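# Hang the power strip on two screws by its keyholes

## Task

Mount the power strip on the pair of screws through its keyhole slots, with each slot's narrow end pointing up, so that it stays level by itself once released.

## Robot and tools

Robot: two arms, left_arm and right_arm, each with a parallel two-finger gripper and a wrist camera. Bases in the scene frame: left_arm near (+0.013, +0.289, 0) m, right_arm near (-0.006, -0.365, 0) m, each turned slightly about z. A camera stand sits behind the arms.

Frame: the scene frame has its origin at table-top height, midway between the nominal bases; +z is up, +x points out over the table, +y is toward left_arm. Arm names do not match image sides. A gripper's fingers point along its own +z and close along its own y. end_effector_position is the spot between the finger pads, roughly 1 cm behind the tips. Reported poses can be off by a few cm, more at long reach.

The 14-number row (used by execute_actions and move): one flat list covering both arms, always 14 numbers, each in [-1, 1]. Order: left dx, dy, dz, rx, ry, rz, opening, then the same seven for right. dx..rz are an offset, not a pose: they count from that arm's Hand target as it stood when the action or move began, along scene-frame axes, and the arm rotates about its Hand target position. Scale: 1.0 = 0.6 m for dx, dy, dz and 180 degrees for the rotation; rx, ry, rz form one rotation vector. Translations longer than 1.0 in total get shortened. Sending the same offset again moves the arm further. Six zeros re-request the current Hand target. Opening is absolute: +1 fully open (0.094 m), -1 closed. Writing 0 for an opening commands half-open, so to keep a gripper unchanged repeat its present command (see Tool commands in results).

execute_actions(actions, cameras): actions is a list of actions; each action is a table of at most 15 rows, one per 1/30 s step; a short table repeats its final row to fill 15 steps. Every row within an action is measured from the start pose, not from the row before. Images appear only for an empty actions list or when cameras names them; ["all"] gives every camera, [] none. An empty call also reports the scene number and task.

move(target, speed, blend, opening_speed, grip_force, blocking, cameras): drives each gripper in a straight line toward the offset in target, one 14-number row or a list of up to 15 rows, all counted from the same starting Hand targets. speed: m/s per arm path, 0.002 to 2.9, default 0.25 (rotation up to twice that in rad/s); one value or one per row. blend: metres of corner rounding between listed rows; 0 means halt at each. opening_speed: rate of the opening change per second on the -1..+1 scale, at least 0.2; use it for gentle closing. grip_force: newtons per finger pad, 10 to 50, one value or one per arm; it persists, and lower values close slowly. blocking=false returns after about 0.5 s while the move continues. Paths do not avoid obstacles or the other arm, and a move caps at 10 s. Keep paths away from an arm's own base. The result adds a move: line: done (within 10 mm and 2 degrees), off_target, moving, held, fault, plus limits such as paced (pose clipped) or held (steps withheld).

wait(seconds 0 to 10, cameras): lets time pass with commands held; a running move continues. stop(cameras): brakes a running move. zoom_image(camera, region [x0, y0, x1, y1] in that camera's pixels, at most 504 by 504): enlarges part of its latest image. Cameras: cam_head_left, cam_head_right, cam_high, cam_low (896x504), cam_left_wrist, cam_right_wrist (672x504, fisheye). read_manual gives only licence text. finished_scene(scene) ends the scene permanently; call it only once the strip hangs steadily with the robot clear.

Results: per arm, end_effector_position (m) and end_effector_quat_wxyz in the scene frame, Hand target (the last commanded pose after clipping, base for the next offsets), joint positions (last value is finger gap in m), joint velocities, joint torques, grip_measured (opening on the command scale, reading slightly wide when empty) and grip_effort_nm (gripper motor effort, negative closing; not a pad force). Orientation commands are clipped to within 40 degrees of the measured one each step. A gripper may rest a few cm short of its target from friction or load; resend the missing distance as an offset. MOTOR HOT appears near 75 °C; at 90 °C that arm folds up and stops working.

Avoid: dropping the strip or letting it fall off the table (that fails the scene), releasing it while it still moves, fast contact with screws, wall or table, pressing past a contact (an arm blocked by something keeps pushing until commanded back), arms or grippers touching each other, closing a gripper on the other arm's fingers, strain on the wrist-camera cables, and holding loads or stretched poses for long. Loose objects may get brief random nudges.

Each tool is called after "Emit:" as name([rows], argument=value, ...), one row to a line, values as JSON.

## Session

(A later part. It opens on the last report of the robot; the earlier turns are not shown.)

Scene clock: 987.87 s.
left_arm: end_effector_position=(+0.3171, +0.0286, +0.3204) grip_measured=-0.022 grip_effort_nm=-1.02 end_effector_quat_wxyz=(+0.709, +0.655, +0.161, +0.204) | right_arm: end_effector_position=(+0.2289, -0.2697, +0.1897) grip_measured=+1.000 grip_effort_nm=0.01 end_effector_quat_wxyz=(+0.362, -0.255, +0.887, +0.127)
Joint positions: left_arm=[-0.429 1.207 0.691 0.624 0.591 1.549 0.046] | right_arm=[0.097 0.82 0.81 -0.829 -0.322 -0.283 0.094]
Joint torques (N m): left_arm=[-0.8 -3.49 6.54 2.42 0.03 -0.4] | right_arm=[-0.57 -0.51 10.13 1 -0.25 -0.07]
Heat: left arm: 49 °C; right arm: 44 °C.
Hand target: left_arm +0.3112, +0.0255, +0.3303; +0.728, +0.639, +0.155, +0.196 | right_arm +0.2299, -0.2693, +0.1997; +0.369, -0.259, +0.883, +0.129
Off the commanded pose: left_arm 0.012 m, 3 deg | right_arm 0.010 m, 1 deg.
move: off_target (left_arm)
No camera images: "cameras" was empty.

Emit:
move(target=[-0.0135,0.023,-0.01, 0.0257,0.0199,0.0072,-0.4, 0,0,0,0,0,0,1], speed=0.06, cameras=[])

Scene clock: 1007.70 s.
left_arm: end_effector_position=(+0.3095, +0.0373, +0.2994) grip_measured=-0.022 grip_effort_nm=-1.02 end_effector_quat_wxyz=(+0.672, +0.691, +0.193, +0.183) | right_arm: end_effector_position=(+0.2289, -0.2697, +0.1897) grip_measured=+1.000 grip_effort_nm=0.01 end_effector_quat_wxyz=(+0.362, -0.255, +0.887, +0.127)
Joint positions: left_arm=[-0.419 1.135 0.691 0.41 0.586 1.583 0.046] | right_arm=[0.097 0.82 0.81 -0.829 -0.322 -0.283 0.094]
Joint torques (N m): left_arm=[0.39 -5.29 8.66 2.14 0.19 -0.2] | right_arm=[-0.57 -0.53 10.13 0.99 -0.25 -0.07]
Heat: left arm: 50 °C; right arm: 44 °C.
Hand target: left_arm +0.3031, +0.0393, +0.3243; +0.694, +0.672, +0.177, +0.190 | right_arm +0.2299, -0.2693, +0.1997; +0.369, -0.259, +0.883, +0.129
Off the commanded pose: left_arm 0.026 m, 4 deg | right_arm 0.010 m, 1 deg.
move: off_target (left_arm)
No camera images: "cameras" was empty.

Emit:
move(target=[0.0135,-0.023,-0.012, -0.004,-0.010,0,-0.4, 0,0,0,0,0,0,1], speed=0.03, cameras=[])

Scene clock: 1014.57 s.
left_arm: end_effector_position=(+0.3159, +0.0298, +0.3002) grip_measured=-0.022 grip_effort_nm=-1.02 end_effector_quat_wxyz=(+0.678, +0.684, +0.184, +0.197) | right_arm: end_effector_position=(+0.2289, -0.2697, +0.1897) grip_measured=+1.000 grip_effort_nm=0.01 end_effector_quat_wxyz=(+0.362, -0.255, +0.887, +0.127)
Joint positions: left_arm=[-0.44 1.179 0.691 0.485 0.558 1.591 0.046] | right_arm=[0.097 0.82 0.81 -0.829 -0.322 -0.283 0.094]
Joint torques (N m): left_arm=[-0.81 -3.26 7.28 2.63 0.1 -0.28] | right_arm=[-0.58 -0.54 10.13 0.99 -0.25 -0.07]
Heat: left arm: 49 °C; right arm: 44 °C.
Hand target: left_arm +0.3112, +0.0255, +0.3172; +0.701, +0.664, +0.167, +0.199 | right_arm +0.2299, -0.2693, +0.1997; +0.369, -0.259, +0.883, +0.129
Off the commanded pose: left_arm 0.018 m, 4 deg | right_arm 0.010 m, 1 deg.
move: off_target (left_arm)
No camera images: "cameras" was empty.

Emit:
move(target=[0.0034,-0.0058,-0.025, 0,0,-0.004,-0.4, 0,0,0,0,0,0,1], speed=0.03, cameras=[])

Emit:
move(target=[0,0,-0.01, 0,0,0,-0.4, 0,0,0,0,0,0,1], speed=0.03, cameras=[])

Emit:
move(target=[0,0,-0.01, 0,0,0,-0.4, 0,0,0,0,0,0,1], speed=0.03, cameras=[])

Scene clock: 1027.20 s.
left_arm: end_effector_position=(+0.3165, +0.0286, +0.2997) grip_measured=-0.022 grip_effort_nm=-1.02 end_effector_quat_wxyz=(+0.690, +0.673, +0.172, +0.204) | right_arm: end_effector_position=(+0.2289, -0.2697, +0.1897) grip_measured=+1.000 grip_effort_nm=0.01 end_effector_quat_wxyz=(+0.362, -0.255, +0.887, +0.127)
Joint positions: left_arm=[-0.439 1.202 0.662 0.583 0.567 1.586 0.046] | right_arm=[0.097 0.82 0.81 -0.829 -0.322 -0.283 0.094]
Joint torques (N m): left_arm=[-0.99 -1.98 6.65 2.36 0.08 -0.17] | right_arm=[-0.57 -0.54 10.13 1 -0.25 -0.07]
Heat: left arm: 51 °C; right arm: 44 °C.
Hand target: left_arm +0.3133, +0.0221, +0.3019; +0.702, +0.665, +0.163, +0.195 | right_arm +0.2299, -0.2693, +0.1997; +0.369, -0.259, +0.883, +0.129
Off the commanded pose: left_arm 0.008 m, 2 deg | right_arm 0.010 m, 1 deg.
move: done
No camera images: "cameras" was empty.

Scene clock: 1028.10 s.
left_arm: end_effector_position=(+0.3162, +0.0288, +0.2990) grip_measured=-0.022 grip_effort_nm=-1.02 end_effector_quat_wxyz=(+0.696, +0.667, +0.169, +0.206) | right_arm: end_effector_position=(+0.2289, -0.2697, +0.1897) grip_measured=+1.000 grip_effort_nm=0.00 end_effector_quat_wxyz=(+0.362, -0.255, +0.887, +0.127)
Joint positions: left_arm=[-0.438 1.21 0.644 0.629 0.567 1.576 0.046] | right_arm=[0.097 0.82 0.81 -0.829 -0.322 -0.283 0.094]
Joint torques (N m): left_arm=[-1.06 -1.77 6.5 2.2 0.05 -0.1] | right_arm=[-0.57 -0.51 10.15 0.99 -0.25 -0.07]
Heat: left arm: 51 °C; right arm: 44 °C.
Hand target: left_arm +0.3133, +0.0220, +0.2960; +0.702, +0.665, +0.163, +0.195 | right_arm +0.2299, -0.2693, +0.1997; +0.369, -0.259, +0.883, +0.129
Off the commanded pose: left_arm 0.008 m, 2 deg | right_arm 0.010 m, 1 deg.
move: done
No camera images: "cameras" was empty.

Scene clock: 1028.97 s.
left_arm: end_effector_position=(+0.3159, +0.0289, +0.2975) grip_measured=-0.022 grip_effort_nm=-1.02 end_effector_quat_wxyz=(+0.700, +0.662, +0.164, +0.211) | right_arm: end_effector_position=(+0.2289, -0.2697, +0.1897) grip_measured=+1.000 grip_effort_nm=0.01 end_effector_quat_wxyz=(+0.362, -0.255, +0.887, +0.127)
Joint positions: left_arm=[-0.438 1.219 0.627 0.674 0.568 1.576 0.046] | right_arm=[0.097 0.82 0.81 -0.829 -0.322 -0.283 0.094]
Joint torques (N m): left_arm=[-1.21 -1.78 6.39 1.99 0.07 -0.12] | right_arm=[-0.55 -0.53 10.13 0.99 -0.25 -0.07]
Heat: left arm: 51 °C; right arm: 44 °C.
Hand target: left_arm +0.3132, +0.0220, +0.2900; +0.702, +0.665, +0.163, +0.195 | right_arm +0.2299, -0.2693, +0.1997; +0.369, -0.259, +0.883, +0.129
Off the commanded pose: left_arm 0.010 m, 2 deg | right_arm 0.010 m, 1 deg.
move: done
No camera images: "cameras" was empty.

Emit:
move([
  [-0.0067,0.0115,-0.0067,0.0125,0.0073,0,-0.4,0,0,0,0,0,0,1],
  [0.0008,-0.0014,-0.0067,0.0125,0.0073,0,-0.4,0,0,0,0,0,0,1],
  [-0.0067,0.0115,-0.0134,0.0125,0.0073,0,-0.4,0,0,0,0,0,0,1],
  [0.0008,-0.0014,-0.0134,0.0125,0.0073,0,-0.4,0,0,0,0,0,0,1],
  [-0.0067,0.0115,-0.02,0.0125,0.0073,0,-0.4,0,0,0,0,0,0,1],
  [0.0008,-0.0014,-0.02,0.0125,0.0073,0,-0.4,0,0,0,0,0,0,1],
  [-0.0067,0.0115,-0.0267,0.0125,0.0073,0,-0.4,0,0,0,0,0,0,1],
  [0.0008,-0.0014,-0.0267,0.0125,0.0073,0,-0.4,0,0,0,0,0,0,1],
], speed=0.04, cameras=[])

Scene clock: 1049.57 s.
left_arm: end_effector_position=(+0.3155, +0.0284, +0.2608) grip_measured=-0.022 grip_effort_nm=-1.02 end_effector_quat_wxyz=(+0.669, +0.695, +0.180, +0.191) | right_arm: end_effector_position=(+0.2289, -0.2697, +0.1897) grip_measured=+1.000 grip_effort_nm=0.01 end_effector_quat_wxyz=(+0.362, -0.255, +0.887, +0.127)
Joint positions: left_arm=[-0.438 1.237 0.594 0.604 0.573 1.616 0.046] | right_arm=[0.097 0.82 0.81 -0.829 -0.322 -0.283 0.094]
Joint torques (N m): left_arm=[-1.25 -2.7 7.95 2.43 0.07 -0.22] | right_arm=[-0.55 -0.53 10.13 0.99 -0.25 -0.08]
Heat: left arm: 48 °C; right arm: 44 °C.
Hand target: left_arm +0.3137, +0.0211, +0.2741; +0.687, +0.681, +0.167, +0.190 | right_arm +0.2299, -0.2693, +0.1997; +0.369, -0.259, +0.883, +0.129
Off the commanded pose: left_arm 0.015 m, 3 deg | right_arm 0.010 m, 1 deg.
move: off_target (left_arm)
No camera images: "cameras" was empty.

Emit:
move([
  [-0.0117,0.0165,0.033,-0.0073,0.0003,0,-0.4,0,0,0,0,0,0,1],
  [-0.0117,0.0165,0.118,-0.0073,0.0003,0,-0.4,0,0,0,0,0,0,1],
  [-0.0117,0.0165,0.058,-0.0073,0.0003,0,-0.4,0,0,0,0,0,0,1],
], speed=0.08, cameras=[])

Scene clock: 1080.33 s.
left_arm: end_effector_position=(+0.3107, +0.0322, +0.2983) grip_measured=-0.022 grip_effort_nm=-1.02 end_effector_quat_wxyz=(+0.675, +0.689, +0.178, +0.196) | right_arm: end_effector_position=(+0.2289, -0.2697, +0.1897) grip_measured=+1.000 grip_effort_nm=0.01 end_effector_quat_wxyz=(+0.362, -0.255, +0.887, +0.127)
Joint positions: left_arm=[-0.434 1.157 0.681 0.462 0.574 1.607 0.046] | right_arm=[0.097 0.82 0.81 -0.829 -0.322 -0.283 0.094]
Joint torques (N m): left_arm=[0.29 -3.14 6.78 2.41 0.27 -0.36] | right_arm=[-0.55 -0.53 10.13 0.99 -0.25 -0.08]
Heat: left arm: 50 °C; right arm: 44 °C.
Hand target: left_arm +0.3068, +0.0311, +0.3089; +0.695, +0.673, +0.170, +0.188 | right_arm +0.2299, -0.2693, +0.1997; +0.369, -0.259, +0.883, +0.129
Off the commanded pose: left_arm 0.011 m, 3 deg | right_arm 0.010 m, 1 deg.
move: off_target (left_arm)
No camera images: "cameras" was empty.

Emit:
move([
  [0.0108,-0.015,-0.0067,-0.0034,0.0058,0,-0.4,0,0,0,0,0,0,1],
], speed=0.04, cameras=[])

Emit:
move([
  [-0.0067,0.0115,-0.0025,0,0,0,-0.4,0,0,0,0,0,0,1],
  [0,0,-0.005,0,0,0,-0.4,0,0,0,0,0,0,1],
], speed=0.04, cameras=[])

Emit:
move([
  [-0.0067,0.0115,-0.0025,0,0,0,-0.4,0,0,0,0,0,0,1],
  [0,0,-0.005,0,0,0,-0.4,0,0,0,0,0,0,1],
], speed=0.04, cameras=[])

Scene clock: 1090.07 s.
left_arm: end_effector_position=(+0.3170, +0.0286, +0.2891) grip_measured=-0.022 grip_effort_nm=-1.02 end_effector_quat_wxyz=(+0.673, +0.691, +0.187, +0.187) | right_arm: end_effector_position=(+0.2289, -0.2697, +0.1897) grip_measured=+1.000 grip_effort_nm=0.01 end_effector_quat_wxyz=(+0.362, -0.255, +0.887, +0.127)
Joint positions: left_arm=[-0.437 1.197 0.681 0.487 0.57 1.593 0.046] | right_arm=[0.097 0.82 0.81 -0.829 -0.322 -0.283 0.094]
Joint torques (N m): left_arm=[-1.2 -3.04 7.62 2.59 0.12 -0.43] | right_arm=[-0.58 -0.53 10.14 0.99 -0.25 -0.07]
Heat: left arm: 51 °C; right arm: 44 °C.
Hand target: left_arm +0.3132, +0.0220, +0.3048; +0.697, +0.671, +0.177, +0.181 | right_arm +0.2299, -0.2693, +0.1997; +0.369, -0.259, +0.883, +0.129
Off the commanded pose: left_arm 0.018 m, 4 deg | right_arm 0.010 m, 1 deg.
move: off_target (left_arm)
No camera images: "cameras" was empty.

Scene clock: 1091.23 s.
left_arm: end_effector_position=(+0.3171, +0.0285, +0.2883) grip_measured=-0.022 grip_effort_nm=-1.02 end_effector_quat_wxyz=(+0.675, +0.689, +0.187, +0.186) | right_arm: end_effector_position=(+0.2289, -0.2697, +0.1897) grip_measured=+1.000 grip_effort_nm=0.01 end_effector_quat_wxyz=(+0.362, -0.255, +0.887, +0.127)
Joint positions: left_arm=[-0.436 1.201 0.673 0.505 0.572 1.587 0.046] | right_arm=[0.097 0.82 0.81 -0.829 -0.322 -0.283 0.094]
Joint torques (N m): left_arm=[-1.05 -2.89 7.45 2.57 0.06 -0.36] | right_arm=[-0.57 -0.54 10.11 1 -0.25 -0.07]
Heat: left arm: 51 °C; right arm: 44 °C.
Hand target: left_arm +0.3132, +0.0221, +0.3017; +0.697, +0.671, +0.177, +0.181 | right_arm +0.2299, -0.2693, +0.1997; +0.369, -0.259, +0.883, +0.129
Off the commanded pose: left_arm 0.015 m, 3 deg | right_arm 0.010 m, 1 deg.
move: off_target (left_arm)
No camera images: "cameras" was empty.

Scene clock: 1092.50 s.
left_arm: end_effector_position=(+0.3172, +0.0276, +0.2850) grip_measured=-0.022 grip_effort_nm=-1.02 end_effector_quat_wxyz=(+0.676, +0.688, +0.187, +0.186) | right_arm: end_effector_position=(+0.2289, -0.2697, +0.1897) grip_measured=+1.000 grip_effort_nm=0.00 end_effector_quat_wxyz=(+0.362, -0.255, +0.887, +0.127)
Joint positions: left_arm=[-0.439 1.209 0.662 0.527 0.569 1.585 0.046] | right_arm=[0.097 0.82 0.81 -0.829 -0.322 -0.283 0.094]
Joint torques (N m): left_arm=[-0.92 -3.28 7.51 2.48 0.09 -0.34] | right_arm=[-0.58 -0.54 10.13 0.99 -0.25 -0.07]
Heat: left arm: 51 °C; right arm: 44 °C.
Hand target: left_arm +0.3132, +0.0221, +0.2987; +0.697, +0.671, +0.177, +0.181 | right_arm +0.2299, -0.2693, +0.1997; +0.369, -0.259, +0.883, +0.129
Off the commanded pose: left_arm 0.015 m, 3 deg | right_arm 0.010 m, 1 deg.
move: off_target (left_arm)
No camera images: "cameras" was empty.

Emit:
move([
  [-0.012,0.0123,0,0,0,0,-0.4,0,0,0,0,0,0,1],
  [-0.012,0.0123,0.08,0,0,0,-0.4,0,0,0,0,0,0,1],
  [-0.012,0.0123,0.023,0,0,0,-0.4,0,0,0,0,0,0,1],
  [-0.0036,-0.0021,0.014,0,0,0,-0.4,0,0,0,0,0,0,1],
], speed=[0.08,0.08,0.08,0.04], cameras=[])

Emit:
move([
  [-0.005,0.0086,-0.0025,0,0,0,-0.4,0,0,0,0,0,0,1],
  [0,0,-0.004,0,0,0,-0.4,0,0,0,0,0,0,1],
], speed=0.04, cameras=[])

Emit:
move([
  [-0.005,0.0086,-0.0025,0,0,0,-0.4,0,0,0,0,0,0,1],
  [0,0,-0.004,0,0,0,-0.4,0,0,0,0,0,0,1],
], speed=0.04, cameras=[])

Emit:
move([
  [-0.005,0.0086,-0.0025,0,0,0,-0.4,0,0,0,0,0,0,1],
  [0,0,-0.004,0,0,0,-0.4,0,0,0,0,0,0,1],
], speed=0.04, cameras=[])

Scene clock: 1111.80 s.
left_arm: end_effector_position=(+0.3153, +0.0272, +0.2948) grip_measured=-0.022 grip_effort_nm=-1.02 end_effector_quat_wxyz=(+0.675, +0.689, +0.189, +0.185) | right_arm: end_effector_position=(+0.2289, -0.2697, +0.1897) grip_measured=+1.000 grip_effort_nm=0.01 end_effector_quat_wxyz=(+0.362, -0.255, +0.887, +0.127)
Joint positions: left_arm=[-0.445 1.188 0.693 0.471 0.562 1.584 0.046] | right_arm=[0.097 0.82 0.81 -0.829 -0.322 -0.283 0.094]
Joint torques (N m): left_arm=[-1.16 -3.04 7.01 2.6 0.06 -0.33] | right_arm=[-0.55 -0.54 10.11 0.99 -0.25 -0.07]
Heat: left arm: 51 °C; right arm: 44 °C.
Hand target: left_arm +0.3110, +0.0208, +0.3073; +0.697, +0.671, +0.177, +0.181 | right_arm +0.2299, -0.2693, +0.1997; +0.369, -0.259, +0.883, +0.129
Off the commanded pose: left_arm 0.015 m, 3 deg | right_arm 0.010 m, 1 deg.
move: off_target (left_arm)
No camera images: "cameras" was empty.

Scene clock: 1112.90 s.
left_arm: end_effector_position=(+0.3150, +0.0273, +0.2943) grip_measured=-0.022 grip_effort_nm=-1.02 end_effector_quat_wxyz=(+0.678, +0.686, +0.186, +0.188) | right_arm: end_effector_position=(+0.2289, -0.2697, +0.1897) grip_measured=+1.000 grip_effort_nm=0.01 end_effector_quat_wxyz=(+0.362, -0.255, +0.887, +0.127)
Joint positions: left_arm=[-0.445 1.19 0.683 0.494 0.563 1.583 0.046] | right_arm=[0.097 0.82 0.81 -0.829 -0.322 -0.283 0.094]
Joint torques (N m): left_arm=[-1.11 -2.73 7.13 2.51 0.03 -0.33] | right_arm=[-0.57 -0.53 10.14 1 -0.26 -0.07]
Heat: left arm: 51 °C; right arm: 44 °C.
Hand target: left_arm +0.3110, +0.0208, +0.3047; +0.697, +0.671, +0.177, +0.181 | right_arm +0.2299, -0.2693, +0.1997; +0.369, -0.259, +0.883, +0.129
Off the commanded pose: left_arm 0.013 m, 3 deg | right_arm 0.010 m, 1 deg.
move: off_target (left_arm)
No camera images: "cameras" was empty.

Scene clock: 1114.00 s.
left_arm: end_effector_position=(+0.3147, +0.0272, +0.2935) grip_measured=-0.022 grip_effort_nm=-1.02 end_effector_quat_wxyz=(+0.679, +0.685, +0.185, +0.189) | right_arm: end_effector_position=(+0.2289, -0.2697, +0.1897) grip_measured=+1.000 grip_effort_nm=0.01 end_effector_quat_wxyz=(+0.362, -0.255, +0.887, +0.127)
Joint positions: left_arm=[-0.446 1.192 0.675 0.509 0.563 1.582 0.046] | right_arm=[0.097 0.82 0.81 -0.829 -0.322 -0.283 0.094]
Joint torques (N m): left_arm=[-1.18 -2.62 7.13 2.45 0.07 -0.35] | right_arm=[-0.57 -0.53 10.13 0.99 -0.25 -0.07]
Heat: left arm: 51 °C; right arm: 44 °C.
Hand target: left_arm +0.3110, +0.0208, +0.3023; +0.697, +0.671, +0.177, +0.181 | right_arm +0.2299, -0.2693, +0.1997; +0.369, -0.259, +0.883, +0.129
Off the commanded pose: left_arm 0.012 m, 3 deg | right_arm 0.010 m, 1 deg.
move: off_target (left_arm)
No camera images: "cameras" was empty.

Scene clock: 1115.10 s.
left_arm: end_effector_position=(+0.3147, +0.0271, +0.2937) grip_measured=-0.022 grip_effort_nm=-1.02 end_effector_quat_wxyz=(+0.682, +0.682, +0.182, +0.191) | right_arm: end_effector_position=(+0.2289, -0.2697, +0.1897) grip_measured=+1.000 grip_effort_nm=0.01 end_effector_quat_wxyz=(+0.362, -0.255, +0.887, +0.127)
Joint positions: left_arm=[-0.446 1.194 0.669 0.528 0.563 1.582 0.046] | right_arm=[0.097 0.82 0.81 -0.829 -0.322 -0.283 0.094]
Joint torques (N m): left_arm=[-1.17 -2.55 7.05 2.34 0.07 -0.31] | right_arm=[-0.55 -0.54 10.14 1 -0.26 -0.07]
Heat: left arm: 51 °C; right arm: 44 °C.
Hand target: left_arm +0.3110, +0.0208, +0.3001; +0.697, +0.671, +0.177, +0.181 | right_arm +0.2299, -0.2693, +0.1997; +0.369, -0.259, +0.883, +0.129
Off the commanded pose: left_arm 0.010 m, 2 deg | right_arm 0.010 m, 1 deg.
move: done
No camera images: "cameras" was empty.

Emit:
move([
  [-0.0084,0.0144,-0.0035,0,0,0,-0.4,0,0,0,0,0,0,1],
  [0,0,-0.006,0,0,0,-0.4,0,0,0,0,0,0,1],
], speed=0.05, cameras=[])

Emit:
move([
  [-0.0084,0.0144,-0.0035,0,0,0,-0.4,0,0,0,0,0,0,1],
  [0,0,-0.004,0,0,0,-0.4,0,0,0,0,0,0,1],
], speed=0.05, cameras=[])

Emit:
move([
  [-0.0084,0.0144,-0.0035,0,0,0,-0.4,0,0,0,0,0,0,1],
  [0,0,-0.004,0,0,0,-0.4,0,0,0,0,0,0,1],
], speed=0.05, cameras=[])

Emit:
move([
  [-0.0084,0.0144,-0.0035,0,0,0,-0.4,0,0,0,0,0,0,1],
  [0,0,-0.004,0,0,0,-0.4,0,0,0,0,0,0,1],
], speed=0.05, cameras=[])

Scene clock: 1125.77 s.
left_arm: end_effector_position=(+0.3145, +0.0269, +0.2823) grip_measured=-0.022 grip_effort_nm=-1.03 end_effector_quat_wxyz=(+0.678, +0.686, +0.188, +0.185) | right_arm: end_effector_position=(+0.2289, -0.2697, +0.1897) grip_measured=+1.000 grip_effort_nm=0.01 end_effector_quat_wxyz=(+0.362, -0.255, +0.887, +0.127)
Joint positions: left_arm=[-0.447 1.205 0.644 0.545 0.561 1.578 0.046] | right_arm=[0.097 0.82 0.81 -0.829 -0.322 -0.283 0.094]
Joint torques (N m): left_arm=[-0.99 -2.91 8.09 2.42 0.07 -0.32] | right_arm=[-0.55 -0.55 10.13 0.99 -0.25 -0.08]
Heat: left arm: 51 °C; right arm: 44 °C.
Hand target: left_arm +0.3111, +0.0209, +0.2964; +0.697, +0.671, +0.177, +0.181 | right_arm +0.2299, -0.2693, +0.1997; +0.369, -0.259, +0.883, +0.129
Off the commanded pose: left_arm 0.016 m, 3 deg | right_arm 0.010 m, 1 deg.
move: off_target (left_arm)
No camera images: "cameras" was empty.

Scene clock: 1127.00 s.
left_arm: end_effector_position=(+0.3144, +0.0274, +0.2773) grip_measured=-0.022 grip_effort_nm=-1.03 end_effector_quat_wxyz=(+0.675, +0.688, +0.191, +0.183) | right_arm: end_effector_position=(+0.2289, -0.2697, +0.1897) grip_measured=+1.000 grip_effort_nm=0.01 end_effector_quat_wxyz=(+0.362, -0.255, +0.887, +0.127)
Joint positions: left_arm=[-0.446 1.208 0.633 0.551 0.562 1.578 0.046] | right_arm=[0.097 0.82 0.81 -0.829 -0.322 -0.283 0.094]
Joint torques (N m): left_arm=[-1.03 -3.1 8.17 2.43 0.09 -0.28] | right_arm=[-0.57 -0.54 10.13 0.99 -0.25 -0.07]
Heat: left arm: 51 °C; right arm: 44 °C.
Hand target: left_arm +0.3111, +0.0208, +0.2939; +0.697, +0.671, +0.177, +0.181 | right_arm +0.2299, -0.2693, +0.1997; +0.369, -0.259, +0.883, +0.129
Off the commanded pose: left_arm 0.018 m, 3 deg | right_arm 0.010 m, 1 deg.
move: off_target (left_arm)
No camera images: "cameras" was empty.

Scene clock: 1128.23 s.
left_arm: end_effector_position=(+0.3143, +0.0274, +0.2745) grip_measured=-0.022 grip_effort_nm=-1.02 end_effector_quat_wxyz=(+0.675, +0.689, +0.191, +0.183) | right_arm: end_effector_position=(+0.2289, -0.2697, +0.1897) grip_measured=+1.000 grip_effort_nm=0.00 end_effector_quat_wxyz=(+0.362, -0.255, +0.887, +0.127)
Joint positions: left_arm=[-0.446 1.211 0.626 0.559 0.562 1.578 0.046] | right_arm=[0.097 0.82 0.81 -0.829 -0.322 -0.283 0.094]
Joint torques (N m): left_arm=[-1.2 -2.99 8.17 2.47 0.11 -0.28] | right_arm=[-0.55 -0.54 10.13 0.99 -0.25 -0.08]
Heat: left arm: 51 °C; right arm: 44 °C.
Hand target: left_arm +0.3110, +0.0208, +0.2915; +0.697, +0.671, +0.177, +0.181 | right_arm +0.2299, -0.2693, +0.1997; +0.369, -0.259, +0.883, +0.129
Off the commanded pose: left_arm 0.019 m, 4 deg | right_arm 0.010 m, 1 deg.
move: off_target (left_arm)
No camera images: "cameras" was empty.

Scene clock: 1129.43 s.
left_arm: end_effector_position=(+0.3143, +0.0275, +0.2720) grip_measured=-0.022 grip_effort_nm=-1.02 end_effector_quat_wxyz=(+0.675, +0.689, +0.191, +0.183) | right_arm: end_effector_position=(+0.2289, -0.2697, +0.1897) grip_measured=+1.000 grip_effort_nm=0.01 end_effector_quat_wxyz=(+0.362, -0.255, +0.887, +0.127)
Joint positions: left_arm=[-0.446 1.215 0.618 0.571 0.561 1.578 0.046] | right_arm=[0.097 0.82 0.81 -0.829 -0.322 -0.283 0.094]
Joint torques (N m): left_arm=[-1.07 -3.07 8.12 2.47 0.08 -0.3] | right_arm=[-0.57 -0.53 10.13 1 -0.25 -0.07]
Heat: left arm: 51 °C; right arm: 44 °C.
Hand target: left_arm +0.3110, +0.0208, +0.2891; +0.697, +0.671, +0.177, +0.181 | right_arm +0.2299, -0.2693, +0.1997; +0.369, -0.259, +0.883, +0.129
Off the commanded pose: left_arm 0.019 m, 4 deg | right_arm 0.010 m, 1 deg.
move: off_target (left_arm)
No camera images: "cameras" was empty.

Emit:
move([
  [-0.0084,0.0144,0,0,0,0,-0.4,0,0,0,0,0,0,1],
  [-0.0084,0.0144,0.098,0,0,0,-0.4,0,0,0,0,0,0,1],
  [-0.0084,0.0144,0.04,0,0,0,-0.4,0,0,0,0,0,0,1],
  [0,0,0.032,0,0,0,-0.4,0,0,0,0,0,0,1],
], speed=[0.08,0.08,0.08,0.05], cameras=[])

Emit:
move([
  [-0.0084,0.0144,-0.0015,0,0,0,-0.4,0,0,0,0,0,0,1],
  [0,0,-0.003,0,0,0,-0.4,0,0,0,0,0,0,1],
], speed=0.05, cameras=[])

Emit:
move([
  [-0.0084,0.0144,-0.0015,0,0,0,-0.4,0,0,0,0,0,0,1],
  [0,0,-0.003,0,0,0,-0.4,0,0,0,0,0,0,1],
], speed=0.05, cameras=[])

Emit:
move([
  [-0.0084,0.0144,-0.0015,0,0,0,-0.4,0,0,0,0,0,0,1],
  [0,0,-0.003,0,0,0,-0.4,0,0,0,0,0,0,1],
], speed=0.05, cameras=[])

Emit:
move([
  [-0.0084,0.0144,-0.0015,0,0,0,-0.4,0,0,0,0,0,0,1],
  [0,0,-0.003,0,0,0,-0.4,0,0,0,0,0,0,1],
], speed=0.05, cameras=[])

Emit:
move([
  [-0.0084,0.0144,-0.0015,0,0,0,-0.4,0,0,0,0,0,0,1],
  [0,0,-0.003,0,0,0,-0.4,0,0,0,0,0,0,1],
], speed=0.05, cameras=[])

Scene clock: 1150.10 s.
left_arm: end_effector_position=(+0.3151, +0.0269, +0.2948) grip_measured=-0.022 grip_effort_nm=-1.02 end_effector_quat_wxyz=(+0.675, +0.689, +0.191, +0.183) | right_arm: end_effector_position=(+0.2289, -0.2697, +0.1897) grip_measured=+1.000 grip_effort_nm=0.01 end_effector_quat_wxyz=(+0.362, -0.255, +0.887, +0.127)
Joint positions: left_arm=[-0.446 1.187 0.694 0.468 0.561 1.578 0.046] | right_arm=[0.097 0.82 0.81 -0.829 -0.322 -0.283 0.094]
Joint torques (N m): left_arm=[-1.1 -3.14 7.23 2.59 0.08 -0.26] | right_arm=[-0.57 -0.54 10.13 0.99 -0.25 -0.07]
Heat: left arm: 51 °C; right arm: 44 °C.
Hand target: left_arm +0.3110, +0.0208, +0.3083; +0.697, +0.671, +0.177, +0.181 | right_arm +0.2299, -0.2693, +0.1997; +0.369, -0.259, +0.883, +0.129
Off the commanded pose: left_arm 0.015 m, 4 deg | right_arm 0.010 m, 1 deg.
move: off_target (left_arm)
No camera images: "cameras" was empty.

Scene clock: 1151.23 s.
left_arm: end_effector_position=(+0.3147, +0.0271, +0.2931) grip_measured=-0.022 grip_effort_nm=-1.02 end_effector_quat_wxyz=(+0.677, +0.687, +0.189, +0.184) | right_arm: end_effector_position=(+0.2289, -0.2697, +0.1897) grip_measured=+1.000 grip_effort_nm=0.00 end_effector_quat_wxyz=(+0.362, -0.255, +0.887, +0.127)
Joint positions: left_arm=[-0.446 1.189 0.682 0.49 0.563 1.577 0.046] | right_arm=[0.097 0.82 0.81 -0.829 -0.322 -0.283 0.094]
Joint torques (N m): left_arm=[-0.98 -2.92 7.68 2.48 0.1 -0.29] | right_arm=[-0.58 -0.54 10.13 1 -0.25 -0.08]
Heat: left arm: 51 °C; right arm: 44 °C.
Hand target: left_arm +0.3111, +0.0208, +0.3066; +0.697, +0.671, +0.177, +0.181 | right_arm +0.2299, -0.2693, +0.1997; +0.369, -0.259, +0.883, +0.129
Off the commanded pose: left_arm 0.015 m, 3 deg | right_arm 0.010 m, 1 deg.
move: off_target (left_arm)
No camera images: "cameras" was empty.

Scene clock: 1152.37 s.
left_arm: end_effector_position=(+0.3145, +0.0270, +0.2931) grip_measured=-0.022 grip_effort_nm=-1.02 end_effector_quat_wxyz=(+0.679, +0.685, +0.187, +0.186) | right_arm: end_effector_position=(+0.2289, -0.2697, +0.1897) grip_measured=+1.000 grip_effort_nm=0.01 end_effector_quat_wxyz=(+0.362, -0.255, +0.887, +0.127)
Joint positions: left_arm=[-0.446 1.191 0.677 0.503 0.563 1.577 0.046] | right_arm=[0.097 0.82 0.81 -0.829 -0.322 -0.283 0.094]
Joint torques (N m): left_arm=[-1.09 -2.85 7.69 2.41 0.06 -0.29] | right_arm=[-0.57 -0.54 10.14 0.99 -0.25 -0.07]
Heat: left arm: 51 °C; right arm: 44 °C.
Hand target: left_arm +0.3110, +0.0208, +0.3048; +0.697, +0.671, +0.177, +0.181 | right_arm +0.2299, -0.2693, +0.1997; +0.369, -0.259, +0.883, +0.129
Off the commanded pose: left_arm 0.014 m, 3 deg | right_arm 0.010 m, 1 deg.
move: off_target (left_arm)
No camera images: "cameras" was empty.

Scene clock: 1153.50 s.
left_arm: end_effector_position=(+0.3145, +0.0272, +0.2931) grip_measured=-0.022 grip_effort_nm=-1.02 end_effector_quat_wxyz=(+0.680, +0.684, +0.185, +0.187) | right_arm: end_effector_position=(+0.2289, -0.2697, +0.1897) grip_measured=+1.000 grip_effort_nm=0.01 end_effector_quat_wxyz=(+0.362, -0.255, +0.887, +0.127)
Joint positions: left_arm=[-0.446 1.192 0.672 0.516 0.564 1.577 0.046] | right_arm=[0.097 0.82 0.81 -0.829 -0.322 -0.283 0.094]
Joint torques (N m): left_arm=[-1.22 -2.8 7.65 2.4 0.06 -0.28] | right_arm=[-0.55 -0.54 10.11 0.99 -0.25 -0.07]
Heat: left arm: 51 °C; right arm: 44 °C.
Hand target: left_arm +0.3110, +0.0209, +0.3029; +0.697, +0.671, +0.177, +0.181 | right_arm +0.2299, -0.2693, +0.1997; +0.369, -0.259, +0.883, +0.129
Off the commanded pose: left_arm 0.012 m, 3 deg | right_arm 0.010 m, 1 deg.
move: off_target (left_arm)
No camera images: "cameras" was empty.

Scene clock: 1154.63 s.
left_arm: end_effector_position=(+0.3144, +0.0272, +0.2932) grip_measured=-0.022 grip_effort_nm=-1.02 end_effector_quat_wxyz=(+0.682, +0.682, +0.184, +0.189) | right_arm: end_effector_position=(+0.2289, -0.2697, +0.1897) grip_measured=+1.000 grip_effort_nm=0.01 end_effector_quat_wxyz=(+0.362, -0.255, +0.887, +0.127)
Joint positions: left_arm=[-0.446 1.194 0.667 0.53 0.564 1.577 0.046] | right_arm=[0.097 0.82 0.81 -0.829 -0.322 -0.283 0.094]
Joint torques (N m): left_arm=[-1.16 -2.51 7.58 2.29 0.08 -0.32] | right_arm=[-0.57 -0.53 10.11 0.99 -0.25 -0.08]
Heat: left arm: 51 °C; right arm: 44 °C.
Hand target: left_arm +0.3110, +0.0209, +0.3012; +0.697, +0.671, +0.177, +0.181 | right_arm +0.2299, -0.2693, +0.1997; +0.369, -0.259, +0.883, +0.129
Off the commanded pose: left_arm 0.011 m, 2 deg | right_arm 0.010 m, 1 deg.
move: off_target (left_arm)
No camera images: "cameras" was empty.

Scene clock: 1155.77 s.
left_arm: end_effector_position=(+0.3144, +0.0272, +0.2931) grip_measured=-0.022 grip_effort_nm=-1.02 end_effector_quat_wxyz=(+0.684, +0.681, +0.182, +0.191) | right_arm: end_effector_position=(+0.2289, -0.2697, +0.1897) grip_measured=+1.000 grip_effort_nm=0.01 end_effector_quat_wxyz=(+0.362, -0.255, +0.887, +0.127)
Joint positions: left_arm=[-0.446 1.196 0.662 0.543 0.564 1.577 0.046] | right_arm=[0.097 0.82 0.81 -0.829 -0.322 -0.283 0.094]
Joint torques (N m): left_arm=[-1.16 -2.55 7.39 2.23 0.05 -0.29] | right_arm=[-0.58 -0.53 10.13 0.99 -0.26 -0.07]
Heat: left arm: 51 °C; right arm: 44 °C.
Hand target: left_arm +0.3111, +0.0209, +0.2995; +0.697, +0.671, +0.177, +0.181 | right_arm +0.2299, -0.2693, +0.1997; +0.369, -0.259, +0.883, +0.129
Off the commanded pose: left_arm 0.010 m, 2 deg | right_arm 0.010 m, 1 deg.
move: done
No camera images: "cameras" was empty.

Emit:
move([
  [0.0084,-0.0144,0.003,0.005,0.003,0,-0.4,0,0,0,0,0,0,1],
], speed=0.04, cameras=["cam_head_left","cam_head_right","cam_left_wrist"])

Emit:
zoom_image(camera="cam_head_left", region=[420, 120, 560, 280])

Emit:
zoom_image(camera="cam_head_right", region=[420, 120, 560, 280])

Scene clock: 1162.67 s.
left_arm: end_effector_position=(+0.3147, +0.0268, +0.2922) grip_measured=-0.022 grip_effort_nm=-1.02 end_effector_quat_wxyz=(+0.683, +0.681, +0.182, +0.191) | right_arm: end_effector_position=(+0.2289, -0.2697, +0.1897) grip_measured=+1.000 grip_effort_nm=0.01 end_effector_quat_wxyz=(+0.362, -0.255, +0.887, +0.127)
Joint positions: left_arm=[-0.447 1.198 0.662 0.543 0.562 1.578 0.046] | right_arm=[0.097 0.82 0.81 -0.829 -0.322 -0.283 0.094]
Joint torques (N m): left_arm=[-2.54 -1.03 11.11 1.88 -0.14 -0.21] | right_arm=[-0.57 -0.53 10.14 1 -0.25 -0.08]
Heat: left arm: 50 °C; right arm: 44 °C.
Hand target: left_arm +0.3160, +0.0121, +0.3013; +0.691, +0.678, +0.179, +0.179 | right_arm +0.2299, -0.2693, +0.1997; +0.369, -0.259, +0.883, +0.129
Off the commanded pose: left_arm 0.017 m, 2 deg | right_arm 0.010 m, 1 deg.
move: off_target (left_arm)
camera_calibration:
cam_left_wrist: T_world_to_cam=[[0.0587302, -0.00847144, -0.998238, 0.279787], [0.418458, 0.908079, 0.0169131, -0.1215], [0.906336, -0.418713, 0.0568765, -0.18404], [0, 0, 0, 1]] pos_world=[0.201213, 0.0356415, 0.291817]
Images, in order (width x height): cam_head_left 896x504, cam_head_right 896x504, cam_left_wrist 672x504.

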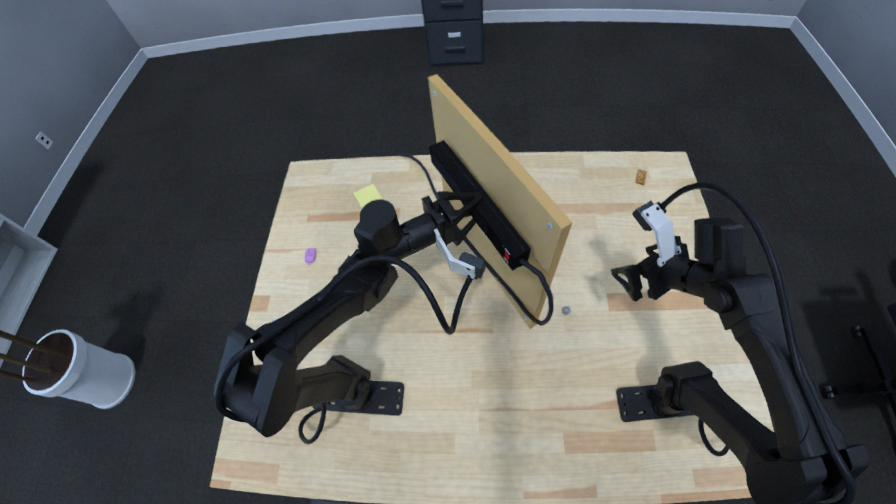

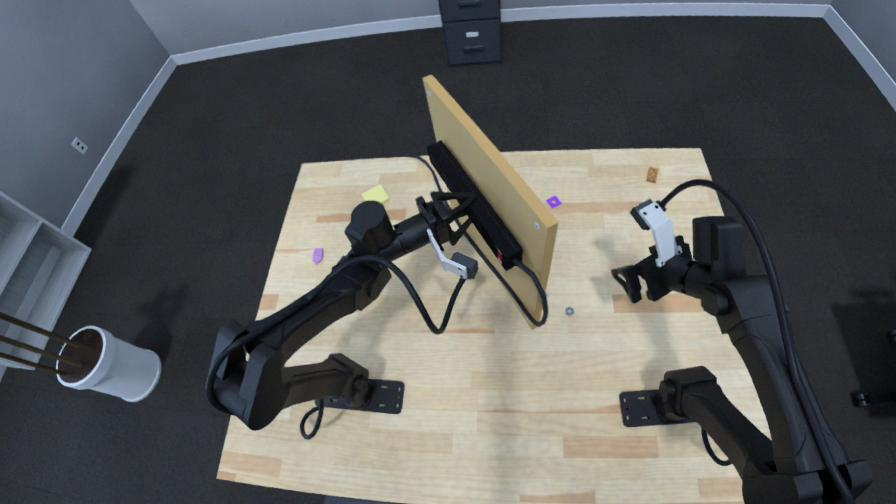

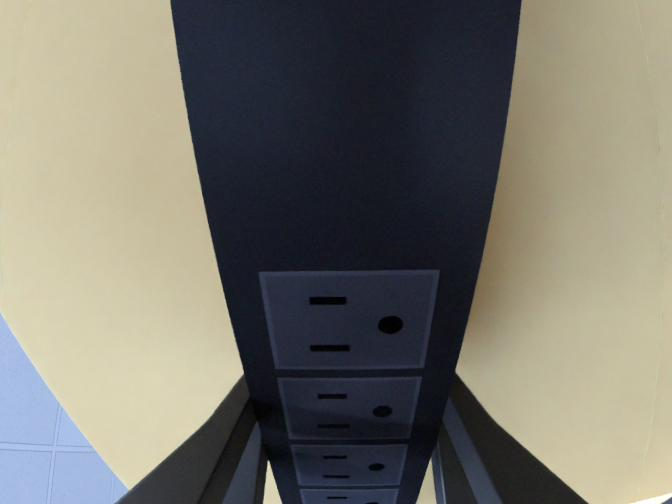

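Scaled by 3.150 from the camera's 896x504 image, which has a finer 1280x720 frame.

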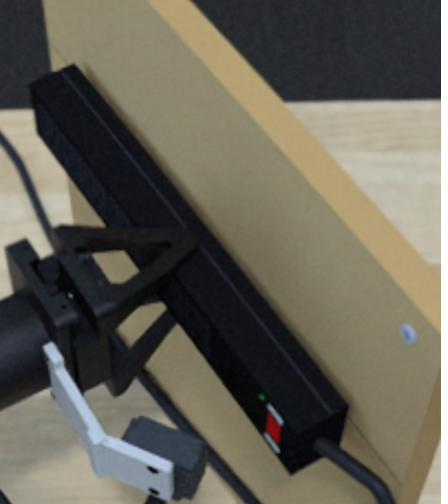

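Scaled by 3.150 from the camera's 896x504 image, which has a finer 1280x720 frame.

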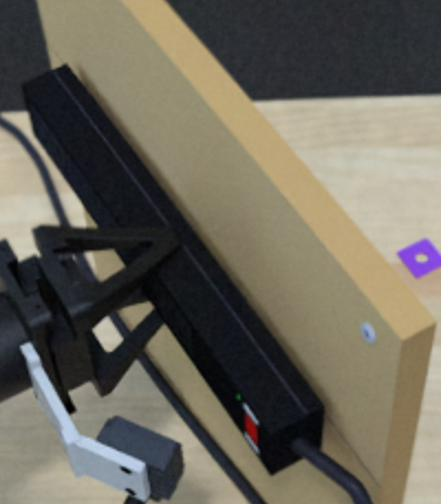

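Emit:
move([
  [-0.0145,0.0358,0,0,0,0,-0.4,0,0,0,0,0,0,1],
  [-0.0145,0.0358,0.078,0,0,0,-0.4,0,0,0,0,0,0,1],
  [-0.0145,0.0358,0.0203,0,0,0,-0.4,0,0,0,0,0,0,1],
  [-0.001,0.0128,0.0137,0,0,0,-0.4,0,0,0,0,0,0,1],
], speed=[0.08,0.08,0.08,0.05], cameras=[])

Emit:
move([
  [-0.0135,0.023,-0.0015,0,0,0,-0.4,0,0,0,0,0,0,1],
  [0,0,-0.003,0,0,0,-0.4,0,0,0,0,0,0,1],
], speed=0.06, cameras=[])

Emit:
move([
  [-0.0135,0.023,-0.0015,0,0,0,-0.4,0,0,0,0,0,0,1],
  [0,0,-0.003,0,0,0,-0.4,0,0,0,0,0,0,1],
], speed=0.06, cameras=[])

Emit:
move([
  [-0.0135,0.023,-0.0015,0,0,0,-0.4,0,0,0,0,0,0,1],
  [0,0,-0.003,0,0,0,-0.4,0,0,0,0,0,0,1],
], speed=0.06, cameras=[])

Emit:
move([
  [-0.0135,0.023,-0.0015,0,0,0,-0.4,0,0,0,0,0,0,1],
  [0,0,-0.003,0,0,0,-0.4,0,0,0,0,0,0,1],
], speed=0.06, cameras=[])

Scene clock: 1200.73 s.
left_arm: end_effector_position=(+0.3178, +0.0284, +0.2909) grip_measured=-0.022 grip_effort_nm=-1.02 end_effector_quat_wxyz=(+0.667, +0.697, +0.196, +0.178) | right_arm: end_effector_position=(+0.2289, -0.2697, +0.1897) grip_measured=+1.000 grip_effort_nm=0.01 end_effector_quat_wxyz=(+0.362, -0.255, +0.887, +0.127)
Joint positions: left_arm=[-0.436 1.193 0.71 0.426 0.571 1.587 0.046] | right_arm=[0.097 0.82 0.81 -0.829 -0.322 -0.283 0.094]
Joint torques (N m): left_arm=[-1.39 -2.48 8.43 2.62 0.09 -0.25] | right_arm=[-0.57 -0.54 10.14 1 -0.26 -0.07]
Heat: left arm: 47 °C; right arm: 44 °C.
Hand target: left_arm +0.3154, +0.0198, +0.3094; +0.690, +0.678, +0.179, +0.179 | right_arm +0.2299, -0.2693, +0.1997; +0.369, -0.259, +0.883, +0.129
Off the commanded pose: left_arm 0.021 m, 4 deg | right_arm 0.010 m, 1 deg.
move: off_target (left_arm)
No camera images: "cameras" was empty.

Scene clock: 1202.00 s.
left_arm: end_effector_position=(+0.3173, +0.0278, +0.2882) grip_measured=-0.022 grip_effort_nm=-1.02 end_effector_quat_wxyz=(+0.668, +0.695, +0.194, +0.178) | right_arm: end_effector_position=(+0.2289, -0.2697, +0.1897) grip_measured=+1.000 grip_effort_nm=0.01 end_effector_quat_wxyz=(+0.362, -0.255, +0.887, +0.127)
Joint positions: left_arm=[-0.438 1.197 0.697 0.449 0.571 1.587 0.046] | right_arm=[0.097 0.82 0.81 -0.829 -0.322 -0.283 0.094]
Joint torques (N m): left_arm=[-1.25 -2.8 9.14 2.47 0.06 -0.29] | right_arm=[-0.58 -0.53 10.13 0.99 -0.25 -0.07]
Heat: left arm: 47 °C; right arm: 44 °C.
Hand target: left_arm +0.3154, +0.0198, +0.3077; +0.691, +0.678, +0.179, +0.179 | right_arm +0.2299, -0.2693, +0.1997; +0.369, -0.259, +0.883, +0.129
Off the commanded pose: left_arm 0.021 m, 4 deg | right_arm 0.010 m, 1 deg.
move: off_target (left_arm)
No camera images: "cameras" was empty.

Scene clock: 1203.27 s.
left_arm: end_effector_position=(+0.3173, +0.0275, +0.2866) grip_measured=-0.022 grip_effort_nm=-1.02 end_effector_quat_wxyz=(+0.669, +0.695, +0.194, +0.178) | right_arm: end_effector_position=(+0.2289, -0.2697, +0.1897) grip_measured=+1.000 grip_effort_nm=0.01 end_effector_quat_wxyz=(+0.362, -0.255, +0.887, +0.127)
Joint positions: left_arm=[-0.438 1.2 0.691 0.46 0.572 1.587 0.046] | right_arm=[0.097 0.82 0.81 -0.829 -0.322 -0.283 0.094]
Joint torques (N m): left_arm=[-1.26 -2.74 9.02 2.43 0.06 -0.26] | right_arm=[-0.55 -0.51 10.11 0.99 -0.25 -0.07]
Heat: left arm: 47 °C; right arm: 44 °C.
Hand target: left_arm +0.3155, +0.0198, +0.3057; +0.690, +0.678, +0.179, +0.179 | right_arm +0.2299, -0.2693, +0.1997; +0.369, -0.259, +0.883, +0.129
Off the commanded pose: left_arm 0.021 m, 4 deg | right_arm 0.010 m, 1 deg.
move: off_target (left_arm)
No camera images: "cameras" was empty.

Scene clock: 1204.57 s.
left_arm: end_effector_position=(+0.3172, +0.0270, +0.2849) grip_measured=-0.022 grip_effort_nm=-1.02 end_effector_quat_wxyz=(+0.669, +0.695, +0.193, +0.179) | right_arm: end_effector_position=(+0.2289, -0.2697, +0.1897) grip_measured=+1.000 grip_effort_nm=0.01 end_effector_quat_wxyz=(+0.362, -0.255, +0.887, +0.127)
Joint positions: left_arm=[-0.441 1.203 0.685 0.469 0.569 1.587 0.046] | right_arm=[0.097 0.82 0.81 -0.829 -0.322 -0.283 0.094]
Joint torques (N m): left_arm=[-1.01 -2.93 8.99 2.45 0.1 -0.28] | right_arm=[-0.57 -0.53 10.13 0.99 -0.24 -0.07]
Heat: left arm: 47 °C; right arm: 44 °C.
Hand target: left_arm +0.3154, +0.0198, +0.3041; +0.691, +0.678, +0.179, +0.179 | right_arm +0.2299, -0.2693, +0.1997; +0.369, -0.259, +0.883, +0.129
Off the commanded pose: left_arm 0.020 m, 4 deg | right_arm 0.010 m, 1 deg.
move: off_target (left_arm)
No camera images: "cameras" was empty.

Scene clock: 1205.90 s.
left_arm: end_effector_position=(+0.3188, +0.0268, +0.2829) grip_measured=-0.022 grip_effort_nm=-1.02 end_effector_quat_wxyz=(+0.668, +0.694, +0.194, +0.183) | right_arm: end_effector_position=(+0.2289, -0.2697, +0.1897) grip_measured=+1.000 grip_effort_nm=0.01 end_effector_quat_wxyz=(+0.362, -0.255, +0.887, +0.127)
Joint positions: left_arm=[-0.443 1.21 0.679 0.484 0.561 1.59 0.046] | right_arm=[0.097 0.82 0.81 -0.829 -0.322 -0.283 0.094]
Joint torques (N m): left_arm=[-0.96 -3.32 8.94 2.39 0.12 -0.28] | right_arm=[-0.55 -0.54 10.13 0.99 -0.25 -0.07]
Heat: left arm: 48 °C; right arm: 44 °C.
Hand target: left_arm +0.3155, +0.0199, +0.3022; +0.690, +0.678, +0.179, +0.179 | right_arm +0.2299, -0.2693, +0.1997; +0.369, -0.259, +0.883, +0.129
Off the commanded pose: left_arm 0.021 m, 4 deg | right_arm 0.010 m, 1 deg.
move: off_target (left_arm)
No camera images: "cameras" was empty.

Emit:
move(target=[0.0067,-0.0115,0,0.004,-0.0068,0,-0.4,0,0,0,0,0,0,1], speed=0.05, cameras=["cam_head_left","cam_head_right"])

Emit:
zoom_image(camera="cam_head_left", region=[420, 120, 560, 280])

Emit:
zoom_image(camera="cam_head_right", region=[420, 120, 560, 280])

Scene clock: 1218.17 s.
left_arm: end_effector_position=(+0.3192, +0.0259, +0.2825) grip_measured=-0.022 grip_effort_nm=-1.02 end_effector_quat_wxyz=(+0.668, +0.694, +0.193, +0.185) | right_arm: end_effector_position=(+0.2289, -0.2697, +0.1897) grip_measured=+1.000 grip_effort_nm=0.01 end_effector_quat_wxyz=(+0.362, -0.255, +0.887, +0.127)
Joint positions: left_arm=[-0.447 1.213 0.679 0.488 0.554 1.593 0.046] | right_arm=[0.097 0.82 0.81 -0.829 -0.322 -0.283 0.094]
Joint torques (N m): left_arm=[-1.92 -1.68 10.56 2.45 0.05 -0.11] | right_arm=[-0.58 -0.53 10.13 1 -0.25 -0.07]
Heat: left arm: 50 °C; right arm: 44 °C.
Hand target: left_arm +0.3195, +0.0130, +0.3023; +0.688, +0.680, +0.171, +0.188 | right_arm +0.2299, -0.2693, +0.1997; +0.369, -0.259, +0.883, +0.129
Off the commanded pose: left_arm 0.024 m, 4 deg | right_arm 0.010 m, 1 deg.
move: off_target (left_arm)
Images, in order (width x height): cam_head_left 896x504, cam_head_right 896x504.

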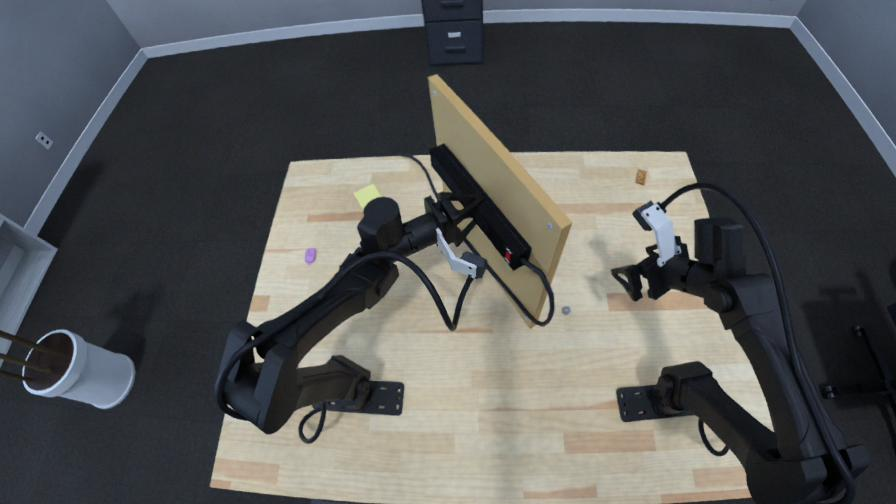

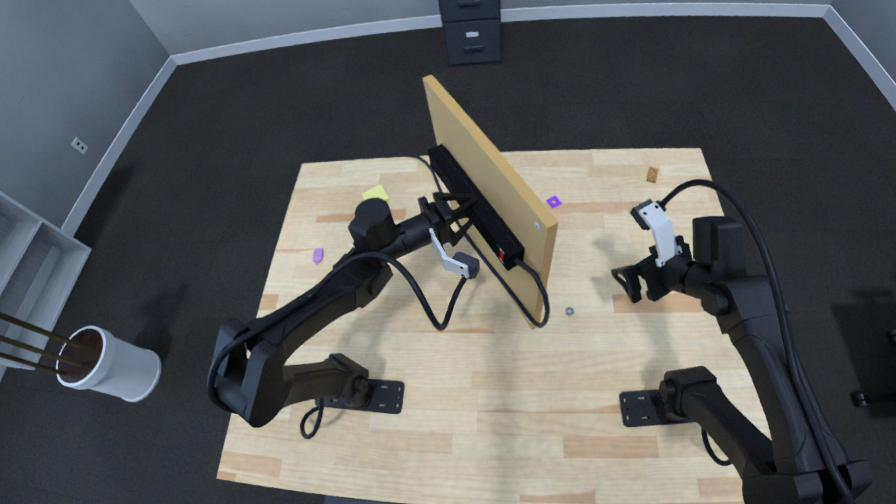

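Scaled by 3.150 from the camera's 896x504 image, which has a finer 1280x720 frame.

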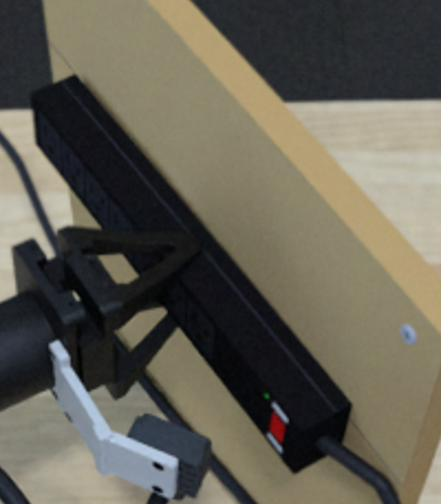

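Scaled by 3.150 from the camera's 896x504 image, which has a finer 1280x720 frame.

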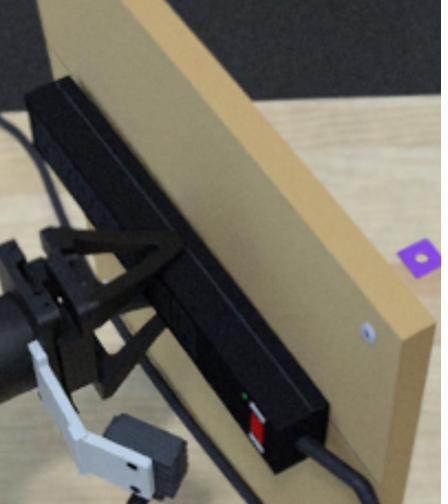

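Emit:
move(target=[0,0,0,0.0042,-0.0072,-0.008,-0.4,0,0,0,0,0,0,1], speed=0.05, cameras=[])

Emit:
move(target=[0,0,0,0.0042,-0.0072,0,-0.4,0,0,0,0,0,0,1], speed=0.05, cameras=[])

Emit:
move(target=[0,0,0,0.0042,-0.0072,0,-0.4,0,0,0,0,0,0,1], speed=0.05, cameras=[])

Scene clock: 1229.13 s.
left_arm: end_effector_position=(+0.3189, +0.0255, +0.2815) grip_measured=-0.022 grip_effort_nm=-1.02 end_effector_quat_wxyz=(+0.668, +0.696, +0.185, +0.184) | right_arm: end_effector_position=(+0.2289, -0.2697, +0.1897) grip_measured=+1.000 grip_effort_nm=0.01 end_effector_quat_wxyz=(+0.362, -0.255, +0.887, +0.127)
Joint positions: left_arm=[-0.44 1.221 0.679 0.495 0.574 1.604 0.046] | right_arm=[0.097 0.82 0.81 -0.829 -0.322 -0.283 0.094]
Joint torques (N m): left_arm=[-1.03 -1.44 11.1 2.39 0.27 0.03] | right_arm=[-0.57 -0.53 10.13 0.99 -0.25 -0.07]
Heat: left arm: 51 °C; right arm: 44 °C.
Hand target: left_arm +0.3195, +0.0130, +0.3022; +0.688, +0.684, +0.153, +0.188 | right_arm +0.2299, -0.2693, +0.1997; +0.369, -0.259, +0.883, +0.129
Off the commanded pose: left_arm 0.024 m, 5 deg | right_arm 0.010 m, 1 deg.
move: off_target (left_arm)
No camera images: "cameras" was empty.

Scene clock: 1229.83 s.
left_arm: end_effector_position=(+0.3190, +0.0256, +0.2815) grip_measured=-0.022 grip_effort_nm=-1.02 end_effector_quat_wxyz=(+0.668, +0.697, +0.183, +0.186) | right_arm: end_effector_position=(+0.2289, -0.2697, +0.1897) grip_measured=+1.000 grip_effort_nm=0.01 end_effector_quat_wxyz=(+0.362, -0.255, +0.887, +0.127)
Joint positions: left_arm=[-0.44 1.221 0.679 0.495 0.574 1.61 0.046] | right_arm=[0.097 0.82 0.81 -0.829 -0.322 -0.283 0.094]
Joint torques (N m): left_arm=[-1.24 -1.54 11.17 2.36 0.24 0.24] | right_arm=[-0.57 -0.51 10.14 1 -0.25 -0.07]
Heat: left arm: 51 °C; right arm: 44 °C.
Hand target: left_arm +0.3195, +0.0130, +0.3022; +0.685, +0.687, +0.144, +0.197 | right_arm +0.2299, -0.2693, +0.1997; +0.369, -0.259, +0.883, +0.129
Off the commanded pose: left_arm 0.024 m, 5 deg | right_arm 0.010 m, 1 deg.
move: off_target (left_arm)
No camera images: "cameras" was empty.

Scene clock: 1230.53 s.
left_arm: end_effector_position=(+0.3190, +0.0256, +0.2815) grip_measured=-0.022 grip_effort_nm=-1.02 end_effector_quat_wxyz=(+0.668, +0.697, +0.182, +0.187) | right_arm: end_effector_position=(+0.2289, -0.2697, +0.1897) grip_measured=+1.000 grip_effort_nm=0.01 end_effector_quat_wxyz=(+0.362, -0.255, +0.887, +0.127)
Joint positions: left_arm=[-0.44 1.221 0.679 0.495 0.574 1.614 0.046] | right_arm=[0.097 0.82 0.81 -0.829 -0.322 -0.283 0.094]
Joint torques (N m): left_arm=[-1.35 -1.55 11.21 2.34 0.18 0.44] | right_arm=[-0.57 -0.53 10.13 0.99 -0.25 -0.07]
Heat: left arm: 51 °C; right arm: 44 °C.
Hand target: left_arm +0.3195, +0.0130, +0.3022; +0.682, +0.689, +0.135, +0.205 | right_arm +0.2299, -0.2693, +0.1997; +0.369, -0.259, +0.883, +0.129
Off the commanded pose: left_arm 0.024 m, 6 deg | right_arm 0.010 m, 1 deg.
move: off_target (left_arm)
No camera images: "cameras" was empty.

Emit:
move(target=[0.005,-0.0087,0,0.003,-0.005,0,-0.4,0,0,0,0,0,0,1], speed=0.05, cameras=[])

Emit:
move(target=[0,0,0.006,0.003,-0.005,0,-0.4,0,0,0,0,0,0,1], speed=0.05, cameras=["cam_head_left","cam_head_right"])

Emit:
zoom_image(camera="cam_head_left", region=[420, 120, 560, 280])

Emit:
zoom_image(camera="cam_head_right", region=[420, 120, 560, 280])

Scene clock: 1239.57 s.
left_arm: end_effector_position=(+0.3192, +0.0252, +0.2810) grip_measured=-0.022 grip_effort_nm=-1.02 end_effector_quat_wxyz=(+0.667, +0.698, +0.181, +0.187) | right_arm: end_effector_position=(+0.2289, -0.2697, +0.1897) grip_measured=+1.000 grip_effort_nm=0.00 end_effector_quat_wxyz=(+0.362, -0.255, +0.887, +0.127)
Joint positions: left_arm=[-0.44 1.223 0.679 0.498 0.576 1.616 0.046] | right_arm=[0.097 0.82 0.81 -0.829 -0.322 -0.283 0.094]
Joint torques (N m): left_arm=[-2.26 -0.43 12.22 2.4 0.1 0.6] | right_arm=[-0.57 -0.53 10.13 0.99 -0.26 -0.07]
Heat: left arm: 50 °C; right arm: 44 °C.
Hand target: left_arm +0.3225, +0.0078, +0.3022; +0.680, +0.691, +0.129, +0.211 | right_arm +0.2299, -0.2693, +0.1997; +0.369, -0.259, +0.883, +0.129
Off the commanded pose: left_arm 0.028 m, 7 deg | right_arm 0.010 m, 1 deg.
move: off_target (left_arm)
No camera images: "cameras" was empty.

Scene clock: 1240.27 s.
left_arm: end_effector_position=(+0.3192, +0.0252, +0.2810) grip_measured=-0.022 grip_effort_nm=-1.02 end_effector_quat_wxyz=(+0.667, +0.698, +0.180, +0.188) | right_arm: end_effector_position=(+0.2289, -0.2697, +0.1897) grip_measured=+1.000 grip_effort_nm=0.01 end_effector_quat_wxyz=(+0.362, -0.255, +0.887, +0.127)
Joint positions: left_arm=[-0.44 1.223 0.679 0.498 0.576 1.619 0.046] | right_arm=[0.097 0.82 0.81 -0.829 -0.322 -0.283 0.094]
Joint torques (N m): left_arm=[-2.24 -0.75 13.41 2.21 0.1 0.73] | right_arm=[-0.57 -0.53 10.13 0.99 -0.25 -0.07]
Heat: left arm: 50 °C; right arm: 44 °C.
Hand target: left_arm +0.3225, +0.0078, +0.3058; +0.677, +0.692, +0.122, +0.217 | right_arm +0.2299, -0.2693, +0.1997; +0.369, -0.259, +0.883, +0.129
Off the commanded pose: left_arm 0.030 m, 7 deg | right_arm 0.010 m, 1 deg.
move: off_target (left_arm)
Images, in order (width x height): cam_head_left 896x504, cam_head_right 896x504.

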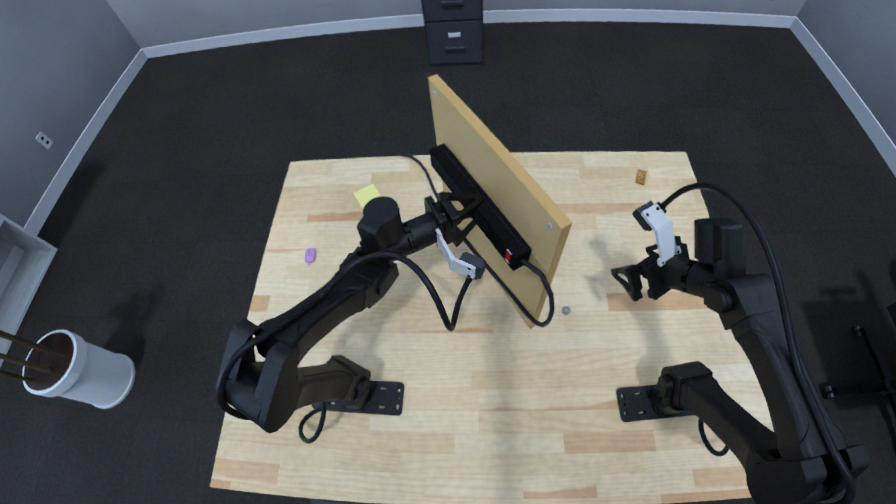

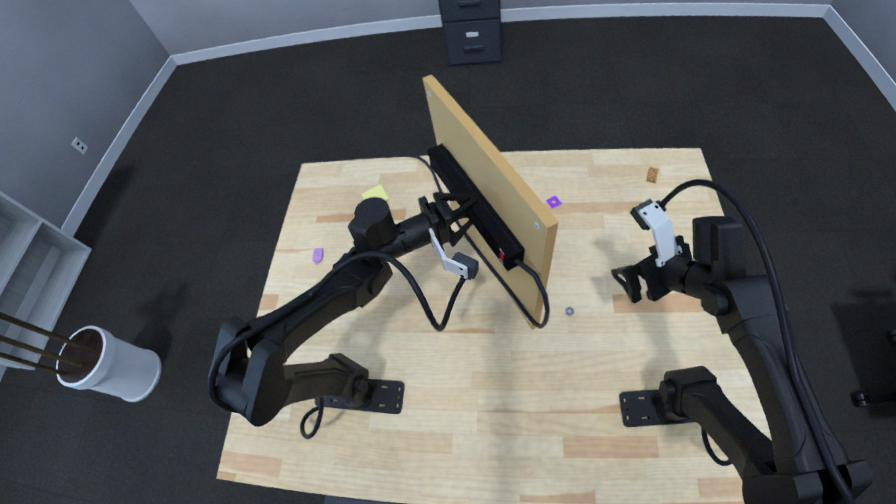

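Scaled by 3.150 from the camera's 896x504 image, which has a finer 1280x720 frame.

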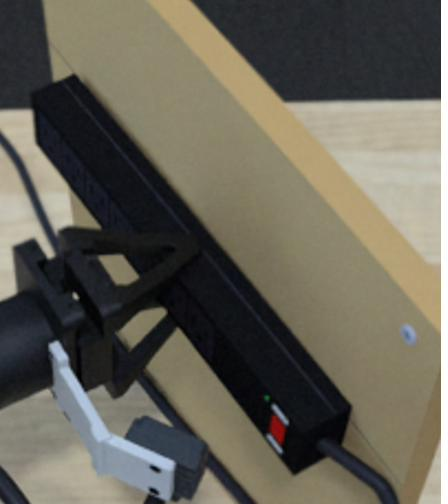

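Scaled by 3.150 from the camera's 896x504 image, which has a finer 1280x720 frame.

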